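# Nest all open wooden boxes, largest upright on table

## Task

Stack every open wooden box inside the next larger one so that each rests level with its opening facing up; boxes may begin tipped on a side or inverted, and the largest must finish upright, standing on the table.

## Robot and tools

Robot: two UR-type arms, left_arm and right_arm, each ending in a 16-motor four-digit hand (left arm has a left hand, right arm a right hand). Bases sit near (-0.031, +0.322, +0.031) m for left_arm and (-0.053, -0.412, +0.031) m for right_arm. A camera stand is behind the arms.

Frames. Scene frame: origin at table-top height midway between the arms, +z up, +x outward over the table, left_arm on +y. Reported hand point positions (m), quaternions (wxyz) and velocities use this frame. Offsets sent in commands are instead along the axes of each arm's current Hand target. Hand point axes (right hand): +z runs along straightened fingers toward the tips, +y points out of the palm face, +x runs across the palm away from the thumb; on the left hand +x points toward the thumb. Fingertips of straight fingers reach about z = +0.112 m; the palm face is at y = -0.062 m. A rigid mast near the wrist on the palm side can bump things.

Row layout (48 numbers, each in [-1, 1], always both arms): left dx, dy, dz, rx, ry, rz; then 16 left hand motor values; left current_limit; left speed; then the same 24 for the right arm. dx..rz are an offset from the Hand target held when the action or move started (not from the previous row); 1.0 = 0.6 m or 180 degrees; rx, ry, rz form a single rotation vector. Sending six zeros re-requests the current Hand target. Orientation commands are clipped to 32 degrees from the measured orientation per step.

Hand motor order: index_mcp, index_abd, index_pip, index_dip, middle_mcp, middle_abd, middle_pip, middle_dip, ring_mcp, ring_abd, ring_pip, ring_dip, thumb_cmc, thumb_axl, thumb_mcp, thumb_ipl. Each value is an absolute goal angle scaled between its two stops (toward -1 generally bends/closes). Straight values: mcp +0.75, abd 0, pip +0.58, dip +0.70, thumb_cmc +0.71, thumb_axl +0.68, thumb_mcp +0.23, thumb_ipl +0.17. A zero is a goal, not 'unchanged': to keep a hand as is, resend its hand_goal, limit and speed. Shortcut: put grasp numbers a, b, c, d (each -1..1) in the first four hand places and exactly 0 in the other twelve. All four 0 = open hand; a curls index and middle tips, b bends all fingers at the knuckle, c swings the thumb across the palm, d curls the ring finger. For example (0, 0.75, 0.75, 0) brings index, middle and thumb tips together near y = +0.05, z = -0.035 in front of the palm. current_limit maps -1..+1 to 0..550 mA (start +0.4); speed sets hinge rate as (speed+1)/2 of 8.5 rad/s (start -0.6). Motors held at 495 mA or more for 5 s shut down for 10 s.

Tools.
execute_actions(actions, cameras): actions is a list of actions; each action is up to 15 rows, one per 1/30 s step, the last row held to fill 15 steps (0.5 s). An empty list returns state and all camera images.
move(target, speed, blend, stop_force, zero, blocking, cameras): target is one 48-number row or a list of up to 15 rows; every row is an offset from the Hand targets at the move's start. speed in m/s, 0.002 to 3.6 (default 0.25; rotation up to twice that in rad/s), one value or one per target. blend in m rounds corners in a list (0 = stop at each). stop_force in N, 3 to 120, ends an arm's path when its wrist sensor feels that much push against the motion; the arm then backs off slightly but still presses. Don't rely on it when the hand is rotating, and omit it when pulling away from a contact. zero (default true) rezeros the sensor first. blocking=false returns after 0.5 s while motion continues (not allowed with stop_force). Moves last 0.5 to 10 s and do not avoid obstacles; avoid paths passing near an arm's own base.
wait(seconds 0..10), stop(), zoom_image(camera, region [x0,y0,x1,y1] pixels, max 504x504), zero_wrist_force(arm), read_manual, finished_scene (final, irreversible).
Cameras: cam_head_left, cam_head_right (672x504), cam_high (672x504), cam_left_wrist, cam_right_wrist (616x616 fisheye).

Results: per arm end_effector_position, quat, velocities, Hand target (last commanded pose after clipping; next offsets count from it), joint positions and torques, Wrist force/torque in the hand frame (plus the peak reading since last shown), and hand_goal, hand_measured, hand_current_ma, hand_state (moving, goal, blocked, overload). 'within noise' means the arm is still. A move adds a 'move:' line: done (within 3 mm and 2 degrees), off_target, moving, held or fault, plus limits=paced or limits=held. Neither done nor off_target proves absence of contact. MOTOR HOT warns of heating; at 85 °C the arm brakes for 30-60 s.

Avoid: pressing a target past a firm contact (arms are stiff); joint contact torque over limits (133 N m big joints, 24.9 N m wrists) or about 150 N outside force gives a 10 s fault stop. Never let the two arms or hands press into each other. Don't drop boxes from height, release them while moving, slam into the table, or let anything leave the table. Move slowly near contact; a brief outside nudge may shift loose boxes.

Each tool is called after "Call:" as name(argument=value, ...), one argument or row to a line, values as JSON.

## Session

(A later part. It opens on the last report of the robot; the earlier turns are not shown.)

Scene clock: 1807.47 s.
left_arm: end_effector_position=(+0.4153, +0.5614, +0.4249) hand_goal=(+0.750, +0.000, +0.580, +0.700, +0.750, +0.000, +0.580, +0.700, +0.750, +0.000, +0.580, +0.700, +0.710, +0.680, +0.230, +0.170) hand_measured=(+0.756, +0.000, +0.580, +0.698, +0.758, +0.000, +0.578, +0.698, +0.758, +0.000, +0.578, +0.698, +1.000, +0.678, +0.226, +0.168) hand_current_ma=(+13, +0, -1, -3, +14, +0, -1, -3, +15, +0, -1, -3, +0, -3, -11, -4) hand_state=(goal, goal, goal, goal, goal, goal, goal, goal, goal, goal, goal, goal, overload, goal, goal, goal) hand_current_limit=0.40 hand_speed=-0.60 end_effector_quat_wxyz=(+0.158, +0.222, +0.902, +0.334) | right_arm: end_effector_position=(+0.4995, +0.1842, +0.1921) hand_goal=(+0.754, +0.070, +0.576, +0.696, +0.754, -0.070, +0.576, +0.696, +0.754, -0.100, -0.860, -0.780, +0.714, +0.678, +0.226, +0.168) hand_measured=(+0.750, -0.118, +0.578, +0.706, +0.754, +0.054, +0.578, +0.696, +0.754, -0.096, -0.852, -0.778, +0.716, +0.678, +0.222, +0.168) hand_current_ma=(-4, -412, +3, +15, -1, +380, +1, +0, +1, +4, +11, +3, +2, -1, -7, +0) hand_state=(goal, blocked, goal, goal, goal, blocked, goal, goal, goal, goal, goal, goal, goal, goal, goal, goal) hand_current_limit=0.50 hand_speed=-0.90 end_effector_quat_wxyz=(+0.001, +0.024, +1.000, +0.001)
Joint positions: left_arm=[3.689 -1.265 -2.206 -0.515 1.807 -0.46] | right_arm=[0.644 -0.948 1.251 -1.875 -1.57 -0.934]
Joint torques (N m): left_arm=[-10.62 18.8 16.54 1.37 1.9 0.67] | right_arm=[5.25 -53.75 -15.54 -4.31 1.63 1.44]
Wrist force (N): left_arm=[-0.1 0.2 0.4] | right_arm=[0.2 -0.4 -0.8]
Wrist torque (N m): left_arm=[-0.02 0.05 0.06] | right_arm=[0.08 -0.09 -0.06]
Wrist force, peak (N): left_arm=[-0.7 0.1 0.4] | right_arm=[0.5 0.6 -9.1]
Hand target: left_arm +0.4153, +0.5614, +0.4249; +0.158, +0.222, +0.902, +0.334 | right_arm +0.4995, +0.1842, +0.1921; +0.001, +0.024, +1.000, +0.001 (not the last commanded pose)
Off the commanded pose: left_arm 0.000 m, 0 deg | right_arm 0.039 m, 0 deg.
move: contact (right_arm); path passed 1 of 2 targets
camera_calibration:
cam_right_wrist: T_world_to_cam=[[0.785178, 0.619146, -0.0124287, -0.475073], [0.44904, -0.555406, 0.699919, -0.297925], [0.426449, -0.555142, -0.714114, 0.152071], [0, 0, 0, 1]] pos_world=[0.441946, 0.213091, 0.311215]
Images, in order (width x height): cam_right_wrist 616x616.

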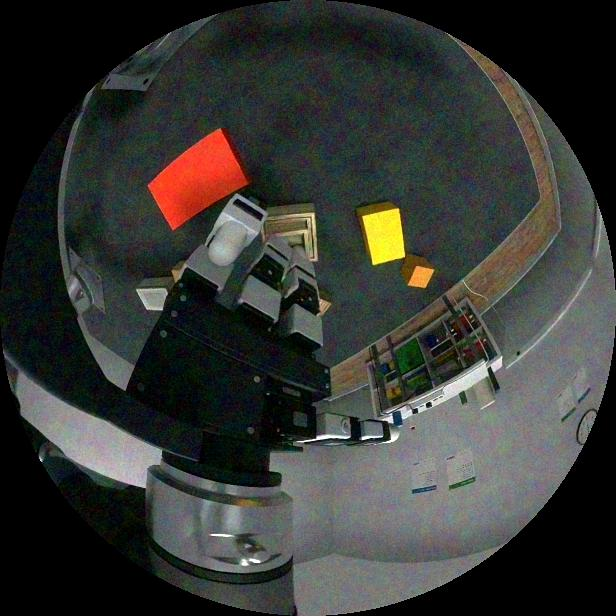

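Call:
execute_actions(
  actions=[],
  cameras=["cam_head_left", "cam_head_right", "cam_high"],
)

Call:
zoom_image(
  camera="cam_head_left",
  region=[270, 205, 340, 275],
)

Call:
zoom_image(
  camera="cam_head_right",
  region=[270, 205, 340, 275],
)

Call:
zoom_image(
  camera="cam_high",
  region=[370, 270, 440, 340],
)

Scene clock: 1832.40 s.
left_arm: end_effector_position=(+0.4153, +0.5614, +0.4249) hand_goal=(+0.750, +0.000, +0.580, +0.700, +0.750, +0.000, +0.580, +0.700, +0.750, +0.000, +0.580, +0.700, +0.710, +0.680, +0.230, +0.170) hand_measured=(+0.756, +0.000, +0.580, +0.698, +0.758, +0.000, +0.578, +0.698, +0.758, +0.000, +0.578, +0.698, +1.000, +0.678, +0.226, +0.168) hand_current_ma=(+13, +0, -1, -3, +14, +0, -1, -3, +15, +0, -1, -3, +0, -3, -11, -4) hand_state=(goal, goal, goal, goal, goal, goal, goal, goal, goal, goal, goal, goal, overload, goal, goal, goal) hand_current_limit=0.40 hand_speed=-0.60 end_effector_quat_wxyz=(+0.158, +0.222, +0.902, +0.334) | right_arm: end_effector_position=(+0.4995, +0.1842, +0.1921) hand_goal=(+0.754, +0.070, +0.576, +0.696, +0.754, -0.070, +0.576, +0.696, +0.754, -0.100, -0.860, -0.780, +0.714, +0.678, +0.226, +0.168) hand_measured=(+0.752, -0.118, +0.578, +0.706, +0.754, +0.054, +0.578, +0.696, +0.754, -0.096, -0.852, -0.778, +0.716, +0.678, +0.222, +0.168) hand_current_ma=(-4, -412, +3, +15, -1, +380, +1, +0, +1, +4, +11, +3, +2, -1, -7, +0) hand_state=(goal, blocked, goal, goal, goal, blocked, goal, goal, goal, goal, goal, goal, goal, goal, goal, goal) hand_current_limit=0.50 hand_speed=-0.90 end_effector_quat_wxyz=(+0.001, +0.024, +1.000, +0.001)
Joint positions: left_arm=[3.689 -1.265 -2.206 -0.515 1.807 -0.46] | right_arm=[0.644 -0.948 1.251 -1.875 -1.57 -0.934]
Joint velocities: within noise
Joint torques (N m): left_arm=[-11.03 18.81 17.14 1.41 1.82 0.51] | right_arm=[5.93 -53.23 -13.57 -4.07 1.68 1.19]
Wrist force (N): left_arm=[-0.4 0.1 0.2] | right_arm=[0.0 -0.5 -0.8]
Wrist torque (N m): left_arm=[-0.02 0.07 0.04] | right_arm=[0.09 -0.07 -0.07]
Wrist force, peak (N): left_arm=[-0.7 0.6 0.0] | right_arm=[0.1 -0.6 -1.3]
Hand target: left_arm +0.4153, +0.5614, +0.4249; +0.158, +0.222, +0.902, +0.334 | right_arm +0.4995, +0.1842, +0.1921; +0.001, +0.024, +1.000, +0.001 (not the last commanded pose)
Off the commanded pose: left_arm 0.000 m, 0 deg | right_arm 0.039 m, 0 deg.
Images, in order (width x height): cam_head_left 672x504, cam_head_right 672x504, cam_high 672x504.

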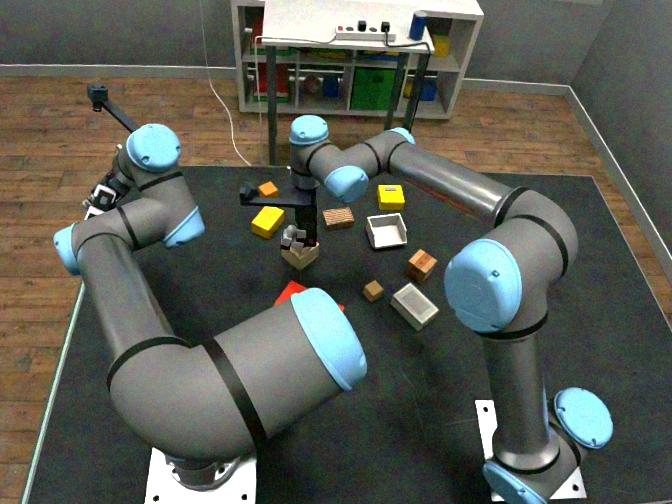

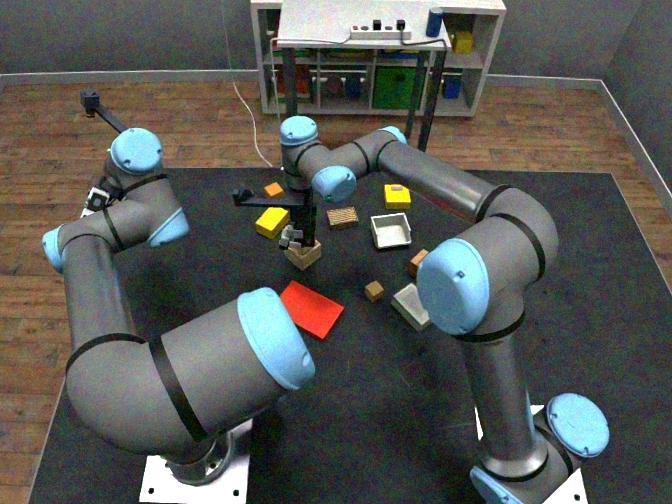

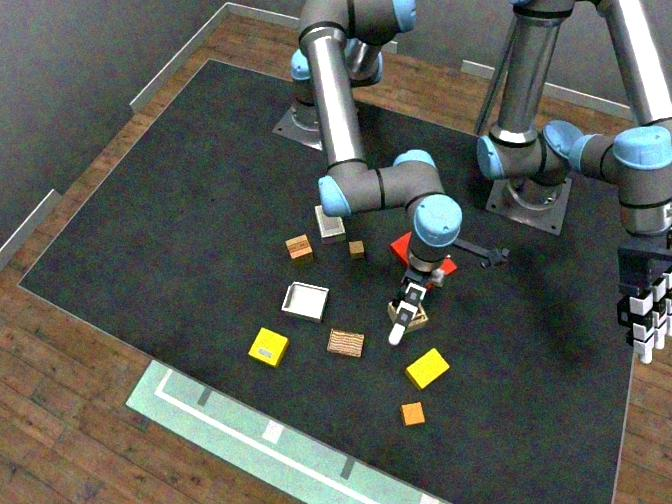

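Scaled by 7.200.

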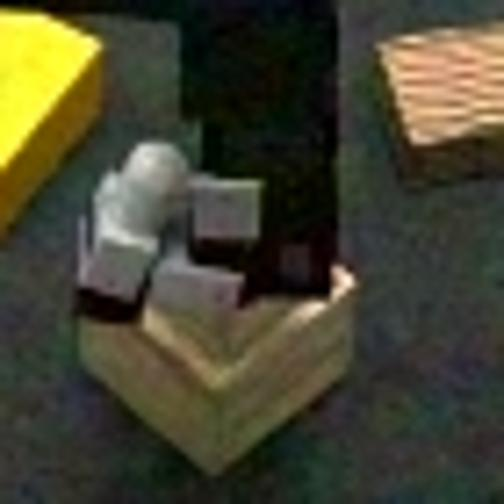

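Scaled by 7.200.

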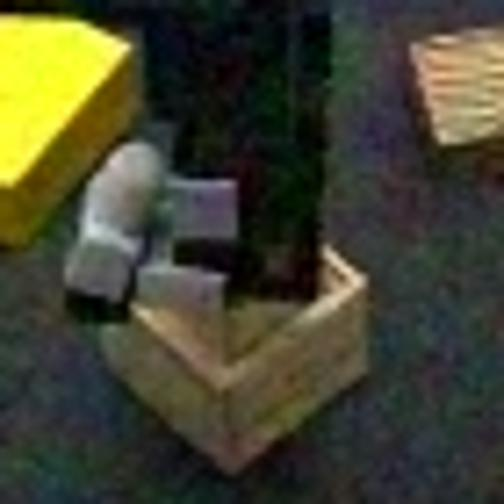

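Scaled by 7.200.

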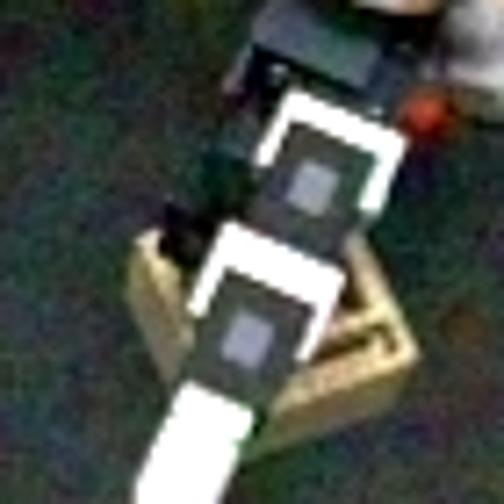

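Call:
execute_actions(
  actions=[],
  cameras=["cam_left_wrist"],
)

Scene clock: 1836.10 s.
left_arm: end_effector_position=(+0.4153, +0.5614, +0.4249) hand_goal=(+0.750, +0.000, +0.580, +0.700, +0.750, +0.000, +0.580, +0.700, +0.750, +0.000, +0.580, +0.700, +0.710, +0.680, +0.230, +0.170) hand_measured=(+0.756, +0.000, +0.580, +0.698, +0.758, +0.000, +0.578, +0.698, +0.758, +0.000, +0.578, +0.698, +1.000, +0.678, +0.226, +0.168) hand_current_ma=(+13, +0, -1, -3, +14, +0, -1, -3, +15, +0, -1, -3, +0, -3, -11, -4) hand_state=(goal, goal, goal, goal, goal, goal, goal, goal, goal, goal, goal, goal, overload, goal, goal, goal) hand_current_limit=0.40 hand_speed=-0.60 end_effector_quat_wxyz=(+0.158, +0.222, +0.902, +0.334) | right_arm: end_effector_position=(+0.4995, +0.1842, +0.1921) hand_goal=(+0.754, +0.070, +0.576, +0.696, +0.754, -0.070, +0.576, +0.696, +0.754, -0.100, -0.860, -0.780, +0.714, +0.678, +0.226, +0.168) hand_measured=(+0.752, -0.118, +0.578, +0.706, +0.754, +0.054, +0.578, +0.696, +0.754, -0.096, -0.852, -0.778, +0.716, +0.678, +0.222, +0.168) hand_current_ma=(-4, -412, +3, +15, -1, +380, +1, +0, +1, +4, +11, +3, +2, -1, -7, +0) hand_state=(goal, blocked, goal, goal, goal, blocked, goal, goal, goal, goal, goal, goal, goal, goal, goal, goal) hand_current_limit=0.50 hand_speed=-0.90 end_effector_quat_wxyz=(+0.001, +0.024, +1.000, +0.001)
Joint positions: left_arm=[3.689 -1.265 -2.206 -0.515 1.807 -0.46] | right_arm=[0.644 -0.948 1.251 -1.875 -1.57 -0.934]
Joint velocities: within noise
Joint torques (N m): left_arm=[-10.18 18.09 17.64 1.21 1.95 0.36] | right_arm=[5.92 -54.31 -14.89 -4.01 1.57 1.27]
Wrist force (N): left_arm=[-0.2 0.5 0.2] | right_arm=[0.0 -0.3 -0.6]
Wrist torque (N m): left_arm=[0.03 0.05 0.05] | right_arm=[0.10 -0.07 -0.06]
Wrist force, peak (N): left_arm=[-0.6 0.6 0.4] | right_arm=[0.0 -0.8 -1.1]
Hand target: left_arm +0.4153, +0.5614, +0.4249; +0.158, +0.222, +0.902, +0.334 | right_arm +0.4995, +0.1842, +0.1921; +0.001, +0.024, +1.000, +0.001 (not the last commanded pose)
Off the commanded pose: left_arm 0.000 m, 0 deg | right_arm 0.039 m, 0 deg.
camera_calibration:
cam_left_wrist: T_world_to_cam=[[0.508707, -0.787947, -0.346924, 0.354632], [-0.804325, -0.578675, 0.134899, 0.550114], [-0.307049, 0.210416, -0.928141, 0.524605], [0, 0, 0, 1]] pos_world=[0.423146, 0.487383, 0.535729]
Images, in order (width x height): cam_left_wrist 616x616.

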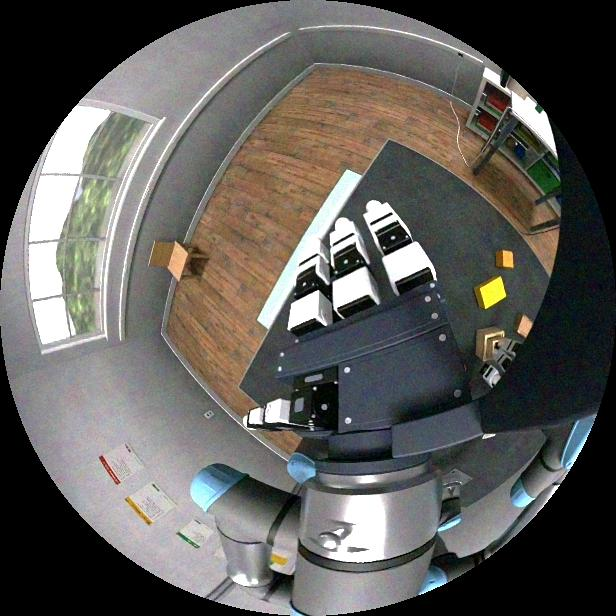

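Call:
zoom_image(
  camera="cam_left_wrist",
  region=[465, 315, 535, 385],
)

Scaled by 7.200 from the camera's 616x616 image, which has a finer 880x880 frame.

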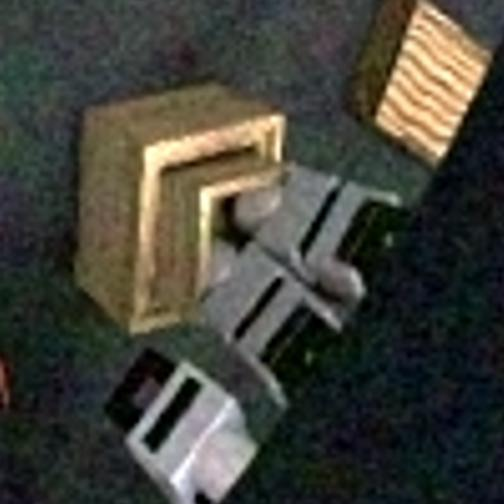

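Call:
move(
  target=[0,0,0,0,0,0,0,0,0,0,0,0,0,0,0,0,0,0,0,0,0,0,0.4,-0.6,0,0,0.002,0,0,0,0.754,0.07,0.576,0.696,0.754,-0.07,0.576,0.696,0.754,-0.1,-0.86,-0.78,0.714,0.678,0.226,0.168,0.5,-0.9],
  speed=0.01,
)

Call:
wait(
  seconds=0.3,
  cameras=["cam_right_wrist"],
)

Call:
zoom_image(
  camera="cam_right_wrist",
  region=[252, 176, 332, 256],
)

Scene clock: 1854.67 s.
left_arm: end_effector_position=(+0.4153, +0.5614, +0.4249) hand_goal=(+0.750, +0.000, +0.580, +0.700, +0.750, +0.000, +0.580, +0.700, +0.750, +0.000, +0.580, +0.700, +0.710, +0.680, +0.230, +0.170) hand_measured=(+0.756, +0.000, +0.580, +0.698, +0.758, +0.000, +0.578, +0.698, +0.758, +0.000, +0.578, +0.698, +1.000, +0.678, +0.226, +0.168) hand_current_ma=(+13, +0, -1, -3, +14, +0, -1, -3, +15, +0, -1, -3, +0, -3, -11, -4) hand_state=(goal, goal, goal, goal, goal, goal, goal, goal, goal, goal, goal, goal, overload, goal, goal, goal) hand_current_limit=0.40 hand_speed=-0.60 end_effector_quat_wxyz=(+0.158, +0.222, +0.902, +0.334) | right_arm: end_effector_position=(+0.4995, +0.1842, +0.1909) hand_goal=(+0.754, +0.070, +0.576, +0.696, +0.754, -0.070, +0.576, +0.696, +0.754, -0.100, -0.860, -0.780, +0.714, +0.678, +0.226, +0.168) hand_measured=(+0.750, -0.118, +0.580, +0.708, +0.754, +0.054, +0.578, +0.696, +0.754, -0.096, -0.852, -0.778, +0.716, +0.678, +0.222, +0.168) hand_current_ma=(-5, -412, +4, +20, -1, +379, +1, +0, +1, +4, +11, +3, +2, -1, -7, +0) hand_state=(goal, blocked, goal, goal, goal, blocked, goal, goal, goal, goal, goal, goal, goal, goal, goal, goal) hand_current_limit=0.50 hand_speed=-0.90 end_effector_quat_wxyz=(+0.001, +0.024, +1.000, +0.001)
Joint positions: left_arm=[3.689 -1.265 -2.206 -0.515 1.807 -0.46] | right_arm=[0.644 -0.947 1.253 -1.878 -1.57 -0.934]
Joint torques (N m): left_arm=[-11.48 18.15 16.88 1.34 1.75 0.44] | right_arm=[5.34 -31.18 -9.95 -2.58 1.47 1.27]
Wrist force (N): left_arm=[-0.3 0.5 0.1] | right_arm=[0.6 0.7 -11.2]
Wrist torque (N m): left_arm=[0.04 0.06 0.04] | right_arm=[0.82 0.31 0.00]
Wrist force, peak (N): left_arm=[-0.2 0.7 0.2] | right_arm=[0.6 0.7 -11.2]
Hand target: left_arm +0.4153, +0.5614, +0.4249; +0.158, +0.222, +0.902, +0.334 | right_arm +0.4995, +0.1842, +0.1909; +0.001, +0.024, +1.000, +0.001
Off the commanded pose: left_arm 0.000 m, 0 deg | right_arm 0.000 m, 0 deg.
move: done

Scene clock: 1854.97 s.
left_arm: end_effector_position=(+0.4153, +0.5614, +0.4249) hand_goal=(+0.750, +0.000, +0.580, +0.700, +0.750, +0.000, +0.580, +0.700, +0.750, +0.000, +0.580, +0.700, +0.710, +0.680, +0.230, +0.170) hand_measured=(+0.756, +0.000, +0.580, +0.698, +0.758, +0.000, +0.578, +0.698, +0.758, +0.000, +0.578, +0.698, +1.000, +0.678, +0.226, +0.168) hand_current_ma=(+13, +0, -1, -3, +14, +0, -1, -3, +15, +0, -1, -3, +0, -3, -11, -4) hand_state=(goal, goal, goal, goal, goal, goal, goal, goal, goal, goal, goal, goal, overload, goal, goal, goal) hand_current_limit=0.40 hand_speed=-0.60 end_effector_quat_wxyz=(+0.158, +0.222, +0.902, +0.334) | right_arm: end_effector_position=(+0.4995, +0.1842, +0.1909) hand_goal=(+0.754, +0.070, +0.576, +0.696, +0.754, -0.070, +0.576, +0.696, +0.754, -0.100, -0.860, -0.780, +0.714, +0.678, +0.226, +0.168) hand_measured=(+0.750, -0.118, +0.580, +0.708, +0.754, +0.054, +0.578, +0.696, +0.754, -0.096, -0.852, -0.778, +0.716, +0.678, +0.222, +0.168) hand_current_ma=(-5, -412, +4, +20, -1, +379, +1, +0, +1, +4, +11, +3, +2, -1, -7, +0) hand_state=(goal, blocked, goal, goal, goal, blocked, goal, goal, goal, goal, goal, goal, goal, goal, goal, goal) hand_current_limit=0.50 hand_speed=-0.90 end_effector_quat_wxyz=(+0.001, +0.024, +1.000, +0.001)
Joint positions: left_arm=[3.689 -1.265 -2.206 -0.515 1.807 -0.46] | right_arm=[0.644 -0.947 1.253 -1.878 -1.57 -0.934]
Joint torques (N m): left_arm=[-11.51 17.72 15.72 1.55 1.7 0.56] | right_arm=[5.35 -31.29 -10.97 -0.95 1.5 1.2]
Wrist force (N): left_arm=[-0.3 0.5 0.0] | right_arm=[0.4 0.8 -10.9]
Wrist torque (N m): left_arm=[0.04 0.06 0.03] | right_arm=[0.84 0.33 -0.01]
Wrist force, peak (N): left_arm=[-0.3 0.6 0.4] | right_arm=[0.4 1.2 -11.1]
Hand target: left_arm +0.4153, +0.5614, +0.4249; +0.158, +0.222, +0.902, +0.334 | right_arm +0.4995, +0.1842, +0.1909; +0.001, +0.024, +1.000, +0.001
Off the commanded pose: left_arm 0.000 m, 0 deg | right_arm 0.000 m, 0 deg.
wait: 0.30 s; at rest by 0.17 s
camera_calibration:
cam_right_wrist: T_world_to_cam=[[0.785178, 0.619146, -0.0124287, -0.475087], [0.44904, -0.555406, 0.699919, -0.297085], [0.426449, -0.555142, -0.714114, 0.151214], [0, 0, 0, 1]] pos_world=[0.441946, 0.213091, 0.310015]
Images, in order (width x height): cam_right_wrist 616x616.

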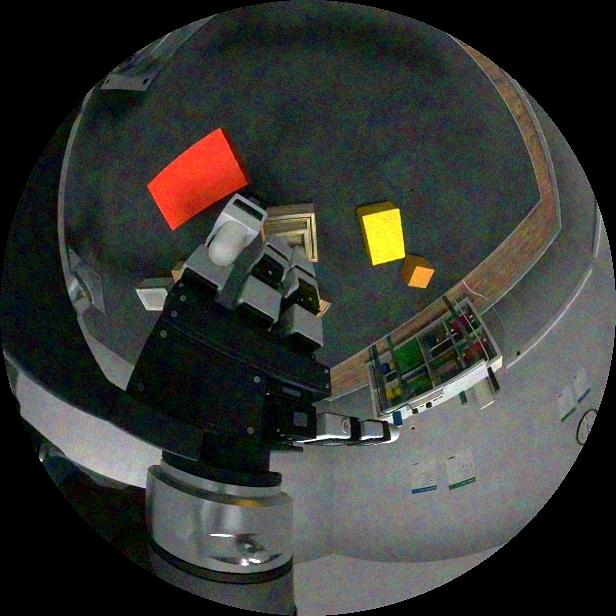

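Scaled by 6.300 from the camera's 616x616 image, which has a finer 880x880 frame.

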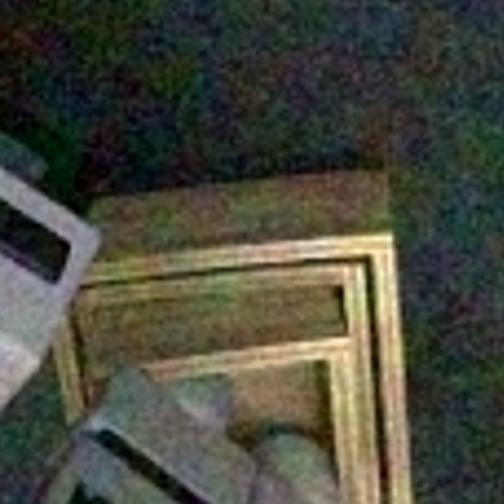

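Call:
move(
  target=[
    [0,0,0,0,0,0,0,0,0,0,0,0,0,0,0,0,0,0,0,0,0,0,0.4,-0.6,0,0,-0.004,0,0,0,0.754,0.07,0.576,0.696,0.754,-0.07,0.576,0.696,0.754,-0.1,-0.86,-0.78,0.714,0.678,0.226,0.168,0.5,-0.9],
    [0,0,0,0,0,0,0,0,0,0,0,0,0,0,0,0,0,0,0,0,0,0,0.4,-0.6,-0.0024,0.0024,-0.004,0,0,0,0.754,0.07,0.576,0.696,0.754,-0.07,0.576,0.696,0.754,-0.1,-0.86,-0.78,0.714,0.678,0.226,0.168,0.5,-0.9],
  ],
  speed=0.02,
)

Call:
move(
  target=[0,0,0,0,0,0,0,0,0,0,0,0,0,0,0,0,0,0,0,0,0,0,0.4,-0.6,0,0,0.06,0,0,0,0.754,0.07,0.576,0.696,0.754,-0.07,0.576,0.696,0.754,-0.1,-0.86,-0.78,0.714,0.678,0.226,0.168,0.5,-0.9],
  speed=0.02,
  stop_force=5,
  cameras=["cam_right_wrist"],
)

Call:
zoom_image(
  camera="cam_right_wrist",
  region=[252, 176, 332, 256],
)

Scene clock: 1877.33 s.
left_arm: end_effector_position=(+0.4153, +0.5614, +0.4249) hand_goal=(+0.750, +0.000, +0.580, +0.700, +0.750, +0.000, +0.580, +0.700, +0.750, +0.000, +0.580, +0.700, +0.710, +0.680, +0.230, +0.170) hand_measured=(+0.756, +0.000, +0.580, +0.698, +0.758, +0.000, +0.578, +0.698, +0.758, +0.000, +0.578, +0.698, +1.000, +0.678, +0.226, +0.168) hand_current_ma=(+13, +0, -1, -3, +14, +0, -1, -3, +15, +0, -1, -3, +0, -3, -11, -4) hand_state=(goal, goal, goal, goal, goal, goal, goal, goal, goal, goal, goal, goal, overload, goal, goal, goal) hand_current_limit=0.40 hand_speed=-0.60 end_effector_quat_wxyz=(+0.158, +0.222, +0.902, +0.334) | right_arm: end_effector_position=(+0.5010, +0.1856, +0.1932) hand_goal=(+0.754, +0.070, +0.576, +0.696, +0.754, -0.070, +0.576, +0.696, +0.754, -0.100, -0.860, -0.780, +0.714, +0.678, +0.226, +0.168) hand_measured=(+0.750, -0.118, +0.580, +0.704, +0.754, +0.054, +0.576, +0.696, +0.754, -0.096, -0.852, -0.778, +0.716, +0.678, +0.222, +0.168) hand_current_ma=(-4, -412, +4, +13, +0, +379, +1, +0, +1, +4, +11, +3, +2, -1, -7, +0) hand_state=(goal, blocked, goal, goal, goal, blocked, goal, goal, goal, goal, goal, goal, goal, goal, goal, goal) hand_current_limit=0.50 hand_speed=-0.90 end_effector_quat_wxyz=(+0.000, +0.024, +1.000, +0.001)
Joint positions: left_arm=[3.689 -1.265 -2.206 -0.515 1.807 -0.46] | right_arm=[0.644 -0.944 1.241 -1.869 -1.57 -0.933]
Joint torques (N m): left_arm=[-12.47 17.9 17.11 1.53 1.64 0.61] | right_arm=[8.19 -53.85 -14.53 -3.61 1.63 0.78]
Wrist force (N): left_arm=[-0.4 0.2 0.3] | right_arm=[0.1 -0.9 0.1]
Wrist torque (N m): left_arm=[-0.02 0.07 0.04] | right_arm=[-0.04 0.00 -0.06]
Wrist force, peak (N): left_arm=[-0.5 0.5 0.4] | right_arm=[0.5 0.7 -11.5]
Hand target: left_arm +0.4153, +0.5614, +0.4249; +0.158, +0.222, +0.902, +0.334 | right_arm +0.5010, +0.1856, +0.1933; +0.001, +0.024, +1.000, +0.001
Off the commanded pose: left_arm 0.000 m, 0 deg | right_arm 0.000 m, 0 deg.
move: done

Scene clock: 1880.20 s.
left_arm: end_effector_position=(+0.4153, +0.5614, +0.4249) hand_goal=(+0.750, +0.000, +0.580, +0.700, +0.750, +0.000, +0.580, +0.700, +0.750, +0.000, +0.580, +0.700, +0.710, +0.680, +0.230, +0.170) hand_measured=(+0.756, +0.000, +0.580, +0.698, +0.758, +0.000, +0.578, +0.698, +0.758, +0.000, +0.578, +0.698, +1.000, +0.678, +0.226, +0.168) hand_current_ma=(+13, +0, -1, -3, +14, +0, -1, -3, +15, +0, -1, -3, +0, -3, -11, -4) hand_state=(goal, goal, goal, goal, goal, goal, goal, goal, goal, goal, goal, goal, overload, goal, goal, goal) hand_current_limit=0.40 hand_speed=-0.60 end_effector_quat_wxyz=(+0.158, +0.222, +0.902, +0.334) | right_arm: end_effector_position=(+0.5011, +0.1856, +0.1573) hand_goal=(+0.754, +0.070, +0.576, +0.696, +0.754, -0.070, +0.576, +0.696, +0.754, -0.100, -0.860, -0.780, +0.714, +0.678, +0.226, +0.168) hand_measured=(+0.752, -0.118, +0.580, +0.700, +0.754, +0.054, +0.576, +0.696, +0.754, -0.096, -0.852, -0.778, +0.716, +0.678, +0.222, +0.168) hand_current_ma=(-2, -412, +4, +7, +0, +379, +1, +0, +1, +4, +11, +3, +2, -1, -7, +0) hand_state=(goal, blocked, goal, goal, goal, blocked, goal, goal, goal, goal, goal, goal, goal, goal, goal, goal) hand_current_limit=0.50 hand_speed=-0.90 end_effector_quat_wxyz=(+0.001, +0.024, +1.000, +0.001)
Joint positions: left_arm=[3.689 -1.265 -2.206 -0.515 1.807 -0.46] | right_arm=[0.644 -0.915 1.289 -1.946 -1.57 -0.933]
Joint torques (N m): left_arm=[-11.1 18.57 15.54 1.35 1.79 0.47] | right_arm=[9.84 -55.66 -30.12 -0.12 1 1.31]
Wrist force (N): left_arm=[-0.1 0.4 0.1] | right_arm=[0.5 -0.8 0.8]
Wrist torque (N m): left_arm=[0.03 0.03 0.06] | right_arm=[-0.06 -0.02 -0.02]
Wrist force, peak (N): left_arm=[-0.4 0.8 0.1] | right_arm=[0.3 -1.3 -0.6]
Hand target: left_arm +0.4153, +0.5614, +0.4249; +0.158, +0.222, +0.902, +0.334 | right_arm +0.5011, +0.1856, +0.1573; +0.001, +0.024, +1.000, +0.001
Off the commanded pose: left_arm 0.000 m, 0 deg | right_arm 0.000 m, 0 deg.
move: done
camera_calibration:
cam_right_wrist: T_world_to_cam=[[0.785178, 0.619146, -0.0124287, -0.47755], [0.44904, -0.555406, 0.699919, -0.273464], [0.426449, -0.555142, -0.714114, 0.127358], [0, 0, 0, 1]] pos_world=[0.443446, 0.214491, 0.276415]
Images, in order (width x height): cam_right_wrist 616x616.

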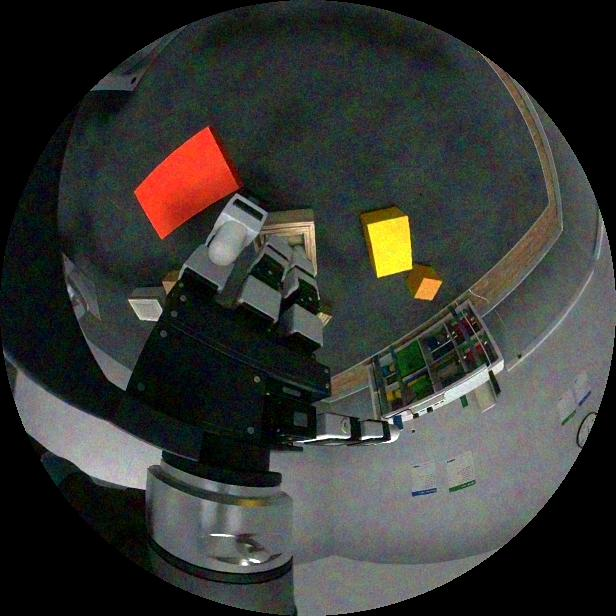

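Scaled by 6.300 from the camera's 616x616 image, which has a finer 880x880 frame.

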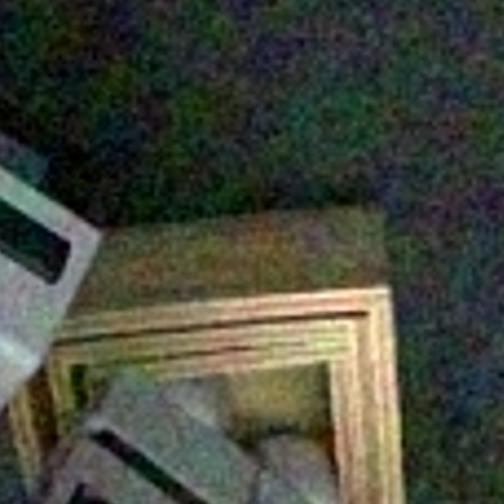

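Call:
move(
  target=[0,0,0,0,0,0,0,0,0,0,0,0,0,0,0,0,0,0,0,0,0,0,0.4,-0.6,0,0,0.012,0,0,0,0.754,0.07,0.576,0.696,0.754,-0.07,0.576,0.696,0.754,-0.1,-0.86,-0.78,0.714,0.678,0.226,0.168,0.5,-0.9],
  speed=0.015,
  stop_force=4,
)

Call:
move(
  target=[0,0,0,0,0,0,0,0,0,0,0,0,0,0,0,0,0,0,0,0,0,0,0.4,-0.6,0,0,0,0,0,0,0.754,-0.09,0.576,0.696,0.754,0.09,0.576,0.696,0.754,-0.1,-0.86,-0.78,0.714,0.678,0.226,0.168,0.3,-0.9],
  cameras=["cam_right_wrist", "cam_high"],
)

Call:
zoom_image(
  camera="cam_right_wrist",
  region=[252, 176, 332, 256],
)

Scene clock: 1885.30 s.
left_arm: end_effector_position=(+0.4153, +0.5614, +0.4249) hand_goal=(+0.750, +0.000, +0.580, +0.700, +0.750, +0.000, +0.580, +0.700, +0.750, +0.000, +0.580, +0.700, +0.710, +0.680, +0.230, +0.170) hand_measured=(+0.756, +0.000, +0.580, +0.698, +0.758, +0.000, +0.578, +0.698, +0.758, +0.000, +0.578, +0.698, +1.000, +0.678, +0.226, +0.168) hand_current_ma=(+13, +0, -1, -3, +14, +0, -1, -3, +15, +0, -1, -3, +0, -3, -11, -4) hand_state=(goal, goal, goal, goal, goal, goal, goal, goal, goal, goal, goal, goal, overload, goal, goal, goal) hand_current_limit=0.40 hand_speed=-0.60 end_effector_quat_wxyz=(+0.158, +0.222, +0.902, +0.334) | right_arm: end_effector_position=(+0.5011, +0.1856, +0.1530) hand_goal=(+0.754, +0.070, +0.576, +0.696, +0.754, -0.070, +0.576, +0.696, +0.754, -0.100, -0.860, -0.780, +0.714, +0.678, +0.226, +0.168) hand_measured=(+0.754, -0.118, +0.580, +0.700, +0.756, +0.052, +0.576, +0.696, +0.754, -0.096, -0.852, -0.778, +0.716, +0.678, +0.222, +0.168) hand_current_ma=(-1, -412, +4, +6, +1, +372, +1, +0, +1, +4, +11, +3, +2, -1, -7, +0) hand_state=(goal, blocked, goal, goal, goal, blocked, goal, goal, goal, goal, goal, goal, goal, goal, goal, goal) hand_current_limit=0.50 hand_speed=-0.90 end_effector_quat_wxyz=(+0.001, +0.024, +1.000, +0.001)
Joint positions: left_arm=[3.689 -1.265 -2.206 -0.515 1.807 -0.46] | right_arm=[0.644 -0.911 1.294 -1.955 -1.57 -0.933]
Joint torques (N m): left_arm=[-13.13 17.98 17.31 1.49 1.87 0.38] | right_arm=[8.02 -55.28 -29.57 -1.66 0.81 1.27]
Wrist force (N): left_arm=[-0.3 0.5 0.0] | right_arm=[0.4 -1.0 0.3]
Wrist torque (N m): left_arm=[0.03 0.05 0.04] | right_arm=[-0.06 -0.05 -0.03]
Wrist force, peak (N): left_arm=[-0.2 0.7 0.2] | right_arm=[2.4 -1.7 -7.5]
Hand target: left_arm +0.4153, +0.5614, +0.4249; +0.158, +0.222, +0.902, +0.334 | right_arm +0.5011, +0.1856, +0.1530; +0.001, +0.024, +1.000, +0.001 (not the last commanded pose)
Off the commanded pose: left_arm 0.000 m, 0 deg | right_arm 0.003 m, 0 deg.
move: contact (right_arm)

Scene clock: 1885.80 s.
left_arm: end_effector_position=(+0.4153, +0.5614, +0.4249) hand_goal=(+0.750, +0.000, +0.580, +0.700, +0.750, +0.000, +0.580, +0.700, +0.750, +0.000, +0.580, +0.700, +0.710, +0.680, +0.230, +0.170) hand_measured=(+0.756, +0.000, +0.580, +0.698, +0.758, +0.000, +0.578, +0.698, +0.758, +0.000, +0.578, +0.698, +1.000, +0.678, +0.226, +0.168) hand_current_ma=(+13, +0, -1, -3, +14, +0, -1, -3, +15, +0, -1, -3, +0, -3, -11, -4) hand_state=(goal, goal, goal, goal, goal, goal, goal, goal, goal, goal, goal, goal, overload, goal, goal, goal) hand_current_limit=0.40 hand_speed=-0.60 end_effector_quat_wxyz=(+0.158, +0.222, +0.902, +0.334) | right_arm: end_effector_position=(+0.5011, +0.1856, +0.1530) hand_goal=(+0.754, -0.090, +0.576, +0.696, +0.754, +0.090, +0.576, +0.696, +0.754, -0.100, -0.860, -0.780, +0.714, +0.678, +0.226, +0.168) hand_measured=(+0.754, -0.126, +0.580, +0.700, +0.756, +0.062, +0.576, +0.696, +0.754, -0.096, -0.852, -0.778, +0.716, +0.678, +0.222, +0.168) hand_current_ma=(-1, -76, +4, +6, +1, -53, +1, +0, +1, +4, +11, +3, +2, -1, -7, +0) hand_state=(goal, blocked, goal, goal, goal, blocked, goal, goal, goal, goal, goal, goal, goal, goal, goal, goal) hand_current_limit=0.30 hand_speed=-0.90 end_effector_quat_wxyz=(+0.001, +0.024, +1.000, +0.001)
Joint positions: left_arm=[3.689 -1.265 -2.206 -0.515 1.807 -0.46] | right_arm=[0.644 -0.911 1.294 -1.955 -1.57 -0.933]
Joint torques (N m): left_arm=[-11.43 17.99 16.24 1.57 1.69 0.51] | right_arm=[8.47 -54.88 -29.56 -2.63 0.69 1.25]
Wrist force (N): left_arm=[-0.5 0.2 0.1] | right_arm=[0.4 -0.6 0.3]
Wrist torque (N m): left_arm=[0.01 0.08 0.02] | right_arm=[-0.01 0.01 -0.03]
Wrist force, peak (N): left_arm=[-0.3 0.6 0.3] | right_arm=[0.0 -1.0 0.3]
Hand target: left_arm +0.4153, +0.5614, +0.4249; +0.158, +0.222, +0.902, +0.334 | right_arm +0.5011, +0.1856, +0.1530; +0.001, +0.024, +1.000, +0.001
Off the commanded pose: left_arm 0.000 m, 0 deg | right_arm 0.000 m, 0 deg.
move: done
camera_calibration:
cam_right_wrist: T_world_to_cam=[[0.785178, 0.619146, -0.0124287, -0.477603], [0.44904, -0.555406, 0.699919, -0.270454], [0.426449, -0.555142, -0.714114, 0.124287], [0, 0, 0, 1]] pos_world=[0.443446, 0.214491, 0.272115]
Images, in order (width x height): cam_high 672x504, cam_right_wrist 616x616.

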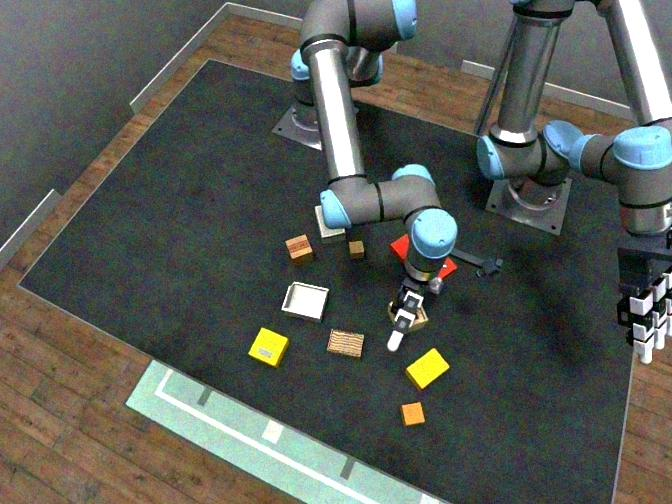

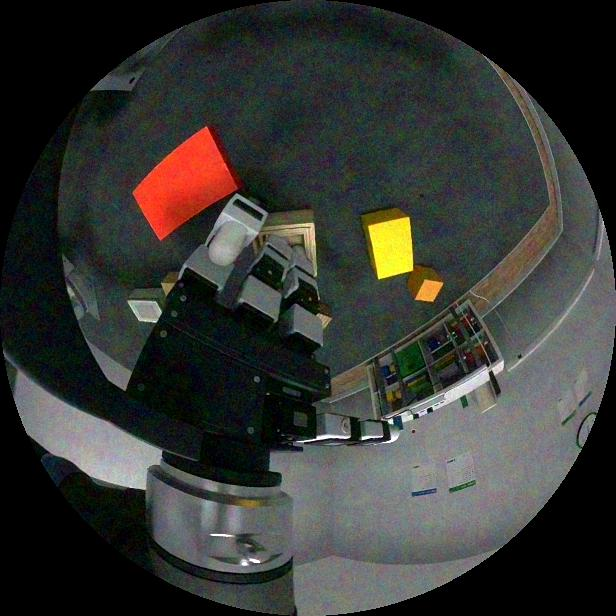

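Scaled by 6.300 from the camera's 616x616 image, which has a finer 880x880 frame.

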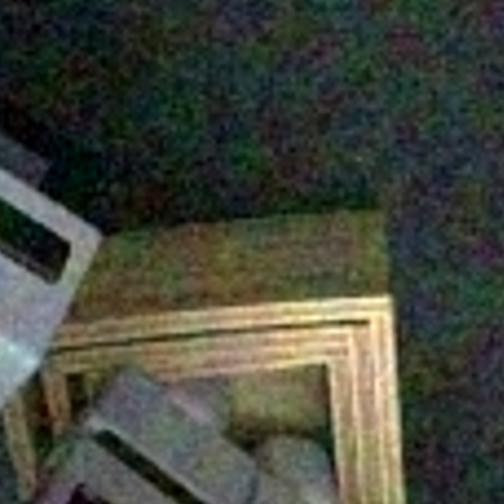

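Call:
move(
  target=[0,0,0,0,0,0,0,0,0,0,0,0,0,0,0,0,0,0,0,0,0,0,0.4,-0.6,0.0048,0,0,0,0,0,0.754,-0.096,0.576,0.696,0.754,0.096,0.576,0.696,0.754,-0.1,-0.86,-0.78,0.714,0.678,0.226,0.168,0.3,-0.9],
  speed=0.02,
  cameras=["cam_right_wrist"],
)

Call:
zoom_image(
  camera="cam_right_wrist",
  region=[252, 176, 332, 256],
)

Scene clock: 1892.80 s.
left_arm: end_effector_position=(+0.4153, +0.5614, +0.4249) hand_goal=(+0.750, +0.000, +0.580, +0.700, +0.750, +0.000, +0.580, +0.700, +0.750, +0.000, +0.580, +0.700, +0.710, +0.680, +0.230, +0.170) hand_measured=(+0.756, +0.000, +0.580, +0.698, +0.758, +0.000, +0.578, +0.698, +0.758, +0.000, +0.578, +0.698, +1.000, +0.678, +0.226, +0.168) hand_current_ma=(+13, +0, -1, -3, +14, +0, -1, -3, +15, +0, -1, -3, +0, -3, -11, -4) hand_state=(goal, goal, goal, goal, goal, goal, goal, goal, goal, goal, goal, goal, overload, goal, goal, goal) hand_current_limit=0.40 hand_speed=-0.60 end_effector_quat_wxyz=(+0.158, +0.222, +0.902, +0.334) | right_arm: end_effector_position=(+0.4982, +0.1858, +0.1530) hand_goal=(+0.754, -0.096, +0.576, +0.696, +0.754, +0.096, +0.576, +0.696, +0.754, -0.100, -0.860, -0.780, +0.714, +0.678, +0.226, +0.168) hand_measured=(+0.754, -0.126, +0.578, +0.700, +0.756, +0.064, +0.576, +0.696, +0.754, -0.096, -0.852, -0.778, +0.716, +0.678, +0.222, +0.168) hand_current_ma=(-1, -60, +3, +6, +1, -68, +1, +0, +1, +4, +11, +3, +2, -1, -7, +0) hand_state=(goal, blocked, goal, goal, goal, blocked, goal, goal, goal, goal, goal, goal, goal, goal, goal, goal) hand_current_limit=0.30 hand_speed=-0.90 end_effector_quat_wxyz=(+0.001, +0.024, +1.000, +0.001)
Joint positions: left_arm=[3.689 -1.265 -2.206 -0.515 1.807 -0.46] | right_arm=[0.647 -0.916 1.302 -1.959 -1.57 -0.931]
Joint torques (N m): left_arm=[-12.51 18.3 16.95 1.42 1.59 0.25] | right_arm=[5.04 -47.71 -23.18 -3.59 0.57 0.73]
Wrist force (N): left_arm=[-0.2 0.4 0.1] | right_arm=[0.2 -0.5 0.2]
Wrist torque (N m): left_arm=[0.03 0.05 0.04] | right_arm=[-0.02 -0.05 -0.04]
Wrist force, peak (N): left_arm=[-0.4 0.7 0.3] | right_arm=[0.4 -1.1 0.3]
Hand target: left_arm +0.4153, +0.5614, +0.4249; +0.158, +0.222, +0.902, +0.334 | right_arm +0.4982, +0.1858, +0.1530; +0.001, +0.024, +1.000, +0.001
Off the commanded pose: left_arm 0.000 m, 0 deg | right_arm 0.000 m, 0 deg.
move: done
camera_calibration:
cam_right_wrist: T_world_to_cam=[[0.785178, 0.619146, -0.0124287, -0.475388], [0.44904, -0.555406, 0.699919, -0.269096], [0.426449, -0.555142, -0.714114, 0.125579], [0, 0, 0, 1]] pos_world=[0.440546, 0.214591, 0.272115]
Images, in order (width x height): cam_right_wrist 616x616.

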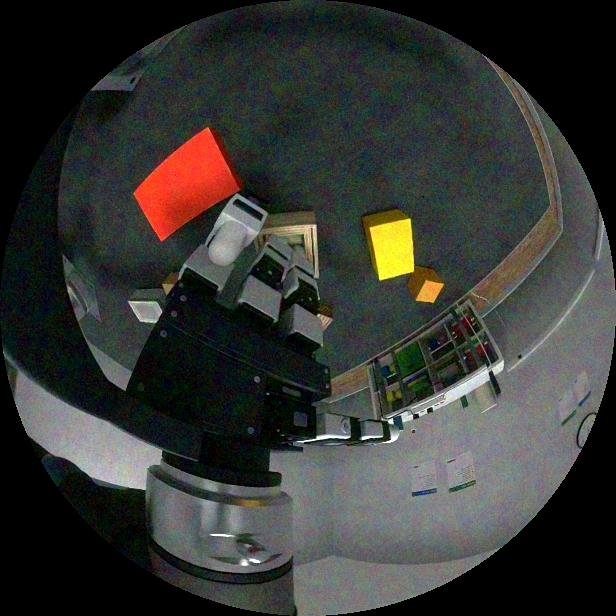

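Scaled by 6.300 from the camera's 616x616 image, which has a finer 880x880 frame.

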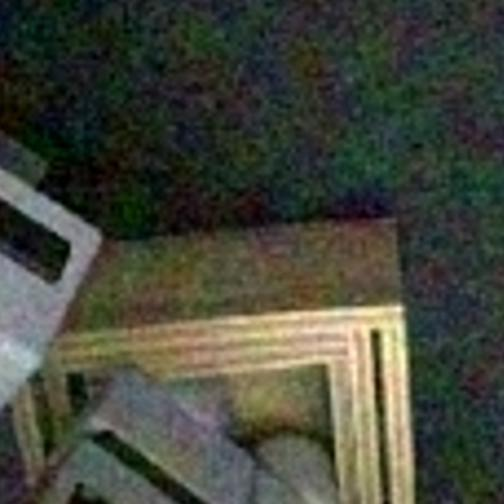

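Call:
move(
  target=[0,0,0,0,0,0,0,0,0,0,0,0,0,0,0,0,0,0,0,0,0,0,0.4,-0.6,0,0,-0.02,0,0,0,0.754,-0.126,0.576,0.696,0.754,0.066,0.576,0.696,0.754,-0.1,-0.86,-0.78,0.714,0.678,0.226,0.168,0.3,-0.9],
  speed=0.02,
  cameras=["cam_right_wrist"],
)

Call:
zoom_image(
  camera="cam_right_wrist",
  region=[252, 176, 332, 256],
)

Scene clock: 1905.93 s.
left_arm: end_effector_position=(+0.4153, +0.5614, +0.4249) hand_goal=(+0.750, +0.000, +0.580, +0.700, +0.750, +0.000, +0.580, +0.700, +0.750, +0.000, +0.580, +0.700, +0.710, +0.680, +0.230, +0.170) hand_measured=(+0.756, +0.000, +0.580, +0.698, +0.758, +0.000, +0.578, +0.698, +0.758, +0.000, +0.578, +0.698, +1.000, +0.678, +0.226, +0.168) hand_current_ma=(+13, +0, -1, -3, +14, +0, -1, -3, +15, +0, -1, -3, +0, -3, -11, -4) hand_state=(goal, goal, goal, goal, goal, goal, goal, goal, goal, goal, goal, goal, overload, goal, goal, goal) hand_current_limit=0.40 hand_speed=-0.60 end_effector_quat_wxyz=(+0.158, +0.222, +0.902, +0.334) | right_arm: end_effector_position=(+0.4982, +0.1858, +0.1652) hand_goal=(+0.754, -0.126, +0.576, +0.696, +0.754, +0.066, +0.576, +0.696, +0.754, -0.100, -0.860, -0.780, +0.714, +0.678, +0.226, +0.168) hand_measured=(+0.754, -0.130, +0.578, +0.700, +0.756, +0.060, +0.576, +0.696, +0.754, -0.096, -0.852, -0.778, +0.716, +0.678, +0.222, +0.168) hand_current_ma=(-1, -4, +3, +6, +1, -8, +1, +0, +1, +4, +11, +3, +2, -1, -7, +0) hand_state=(goal, goal, goal, goal, goal, goal, goal, goal, goal, goal, goal, goal, goal, goal, goal, goal) hand_current_limit=0.30 hand_speed=-0.90 end_effector_quat_wxyz=(+0.001, +0.024, +1.000, +0.001)
Joint positions: left_arm=[3.689 -1.265 -2.206 -0.515 1.807 -0.46] | right_arm=[0.647 -0.927 1.287 -1.933 -1.57 -0.931]
Joint torques (N m): left_arm=[-12.24 18.64 16.51 1.44 1.83 0.49] | right_arm=[-7.14 -41.13 -15.25 -4.21 -0.39 -0.26]
Wrist force (N): left_arm=[-0.1 0.3 0.2] | right_arm=[0.2 -0.5 0.2]
Wrist torque (N m): left_arm=[0.00 0.03 0.06] | right_arm=[-0.02 -0.01 -0.04]
Wrist force, peak (N): left_arm=[-0.5 0.6 0.2] | right_arm=[0.4 -1.1 0.2]
Hand target: left_arm +0.4153, +0.5614, +0.4249; +0.158, +0.222, +0.902, +0.334 | right_arm +0.4982, +0.1858, +0.1650; +0.001, +0.024, +1.000, +0.001
Off the commanded pose: left_arm 0.000 m, 0 deg | right_arm 0.000 m, 0 deg.
move: done
camera_calibration:
cam_right_wrist: T_world_to_cam=[[0.785182, 0.619144, -0.0122301, -0.475295], [0.448935, -0.555501, 0.699911, -0.277566], [0.426552, -0.555048, -0.714125, 0.134229], [0, 0, 0, 1]] pos_world=[0.440546, 0.214591, 0.284315]
Images, in order (width x height): cam_right_wrist 616x616.

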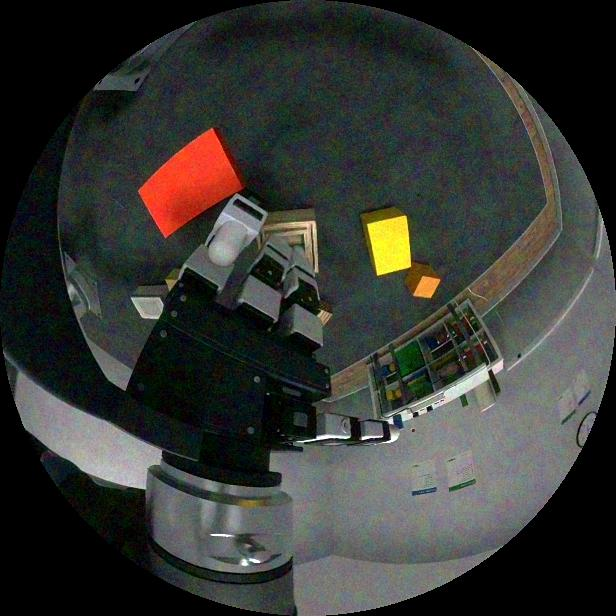

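Scaled by 6.300 from the camera's 616x616 image, which has a finer 880x880 frame.

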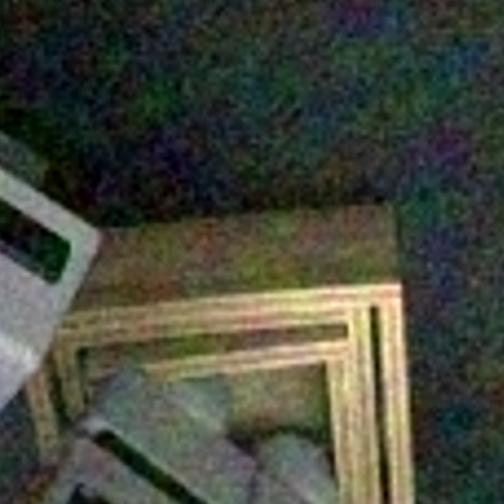

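Call:
move(
  target=[0,0,0,0,0,0,0,0,0,0,0,0,0,0,0,0,0,0,0,0,0,0,0.4,-0.6,0,0,0.026,0,0,0,0.754,-0.126,0.576,0.696,0.754,0.066,0.576,0.696,0.754,-0.1,-0.86,-0.78,0.714,0.678,0.226,0.168,0.3,-0.9],
  speed=0.02,
  stop_force=5,
  cameras=["cam_right_wrist"],
)

Call:
zoom_image(
  camera="cam_right_wrist",
  region=[252, 176, 332, 256],
)

Scene clock: 1955.83 s.
left_arm: end_effector_position=(+0.4153, +0.5614, +0.4249) hand_goal=(+0.750, +0.000, +0.580, +0.700, +0.750, +0.000, +0.580, +0.700, +0.750, +0.000, +0.580, +0.700, +0.710, +0.680, +0.230, +0.170) hand_measured=(+0.756, +0.000, +0.580, +0.698, +0.758, +0.000, +0.578, +0.698, +0.758, +0.000, +0.578, +0.698, +1.000, +0.678, +0.226, +0.168) hand_current_ma=(+13, +0, -1, -3, +14, +0, -1, -3, +15, +0, -1, -3, +0, -3, -11, -4) hand_state=(goal, goal, goal, goal, goal, goal, goal, goal, goal, goal, goal, goal, overload, goal, goal, goal) hand_current_limit=0.40 hand_speed=-0.60 end_effector_quat_wxyz=(+0.158, +0.222, +0.902, +0.334) | right_arm: end_effector_position=(+0.4982, +0.1858, +0.1527) hand_goal=(+0.754, -0.126, +0.576, +0.696, +0.754, +0.066, +0.576, +0.696, +0.754, -0.100, -0.860, -0.780, +0.714, +0.678, +0.226, +0.168) hand_measured=(+0.754, -0.134, +0.578, +0.700, +0.754, +0.056, +0.576, +0.696, +0.754, -0.096, -0.852, -0.778, +0.716, +0.678, +0.222, +0.168) hand_current_ma=(-1, -11, +3, +6, +1, -15, +1, +0, +1, +4, +11, +3, +2, -1, -7, +0) hand_state=(goal, goal, goal, goal, goal, goal, goal, goal, goal, goal, goal, goal, goal, goal, goal, goal) hand_current_limit=0.30 hand_speed=-0.90 end_effector_quat_wxyz=(+0.001, +0.024, +1.000, +0.001)
Joint positions: left_arm=[3.689 -1.265 -2.206 -0.515 1.807 -0.46] | right_arm=[0.647 -0.915 1.302 -1.959 -1.57 -0.931]
Joint torques (N m): left_arm=[-12.64 19.17 16.2 1.48 1.78 0.45] | right_arm=[-5.78 -55.28 -28.67 -4.03 -1.55 0.13]
Wrist force (N): left_arm=[-0.3 0.4 0.1] | right_arm=[0.1 -0.8 0.2]
Wrist torque (N m): left_arm=[0.03 0.06 0.04] | right_arm=[-0.05 0.01 -0.06]
Wrist force, peak (N): left_arm=[-0.4 0.7 0.3] | right_arm=[2.3 -0.6 -8.0]
Hand target: left_arm +0.4153, +0.5614, +0.4249; +0.158, +0.222, +0.902, +0.334 | right_arm +0.4982, +0.1858, +0.1527; +0.001, +0.024, +1.000, +0.001 (not the last commanded pose)
Off the commanded pose: left_arm 0.000 m, 0 deg | right_arm 0.003 m, 0 deg.
move: contact (right_arm)
camera_calibration:
cam_right_wrist: T_world_to_cam=[[0.785178, 0.619146, -0.0124287, -0.47547], [0.44904, -0.555406, 0.699919, -0.268931], [0.426449, -0.555142, -0.714114, 0.125322], [0, 0, 0, 1]] pos_world=[0.440646, 0.214591, 0.271815]
Images, in order (width x height): cam_right_wrist 616x616.

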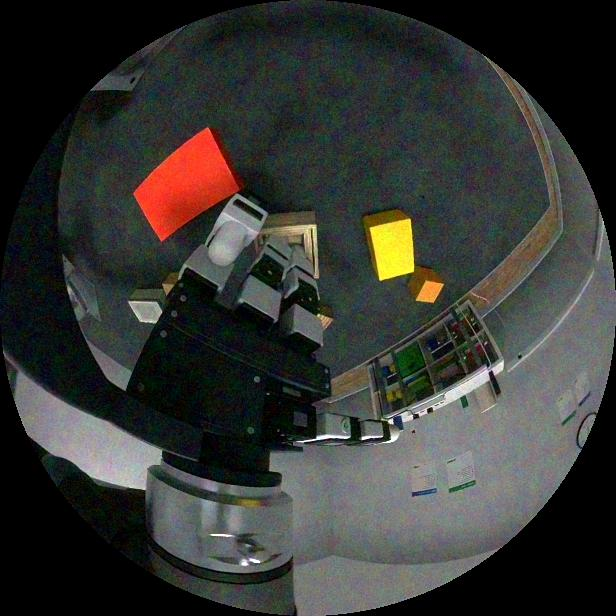

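Scaled by 6.300 from the camera's 616x616 image, which has a finer 880x880 frame.

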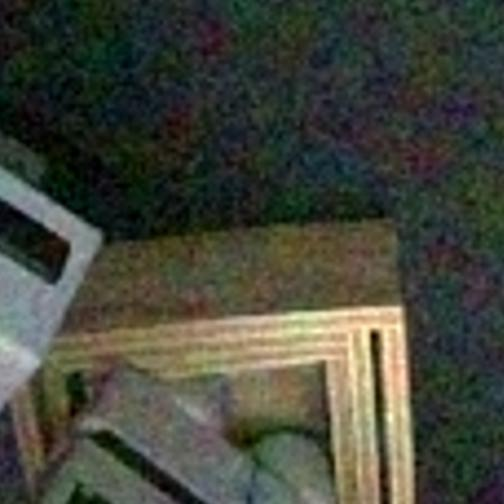

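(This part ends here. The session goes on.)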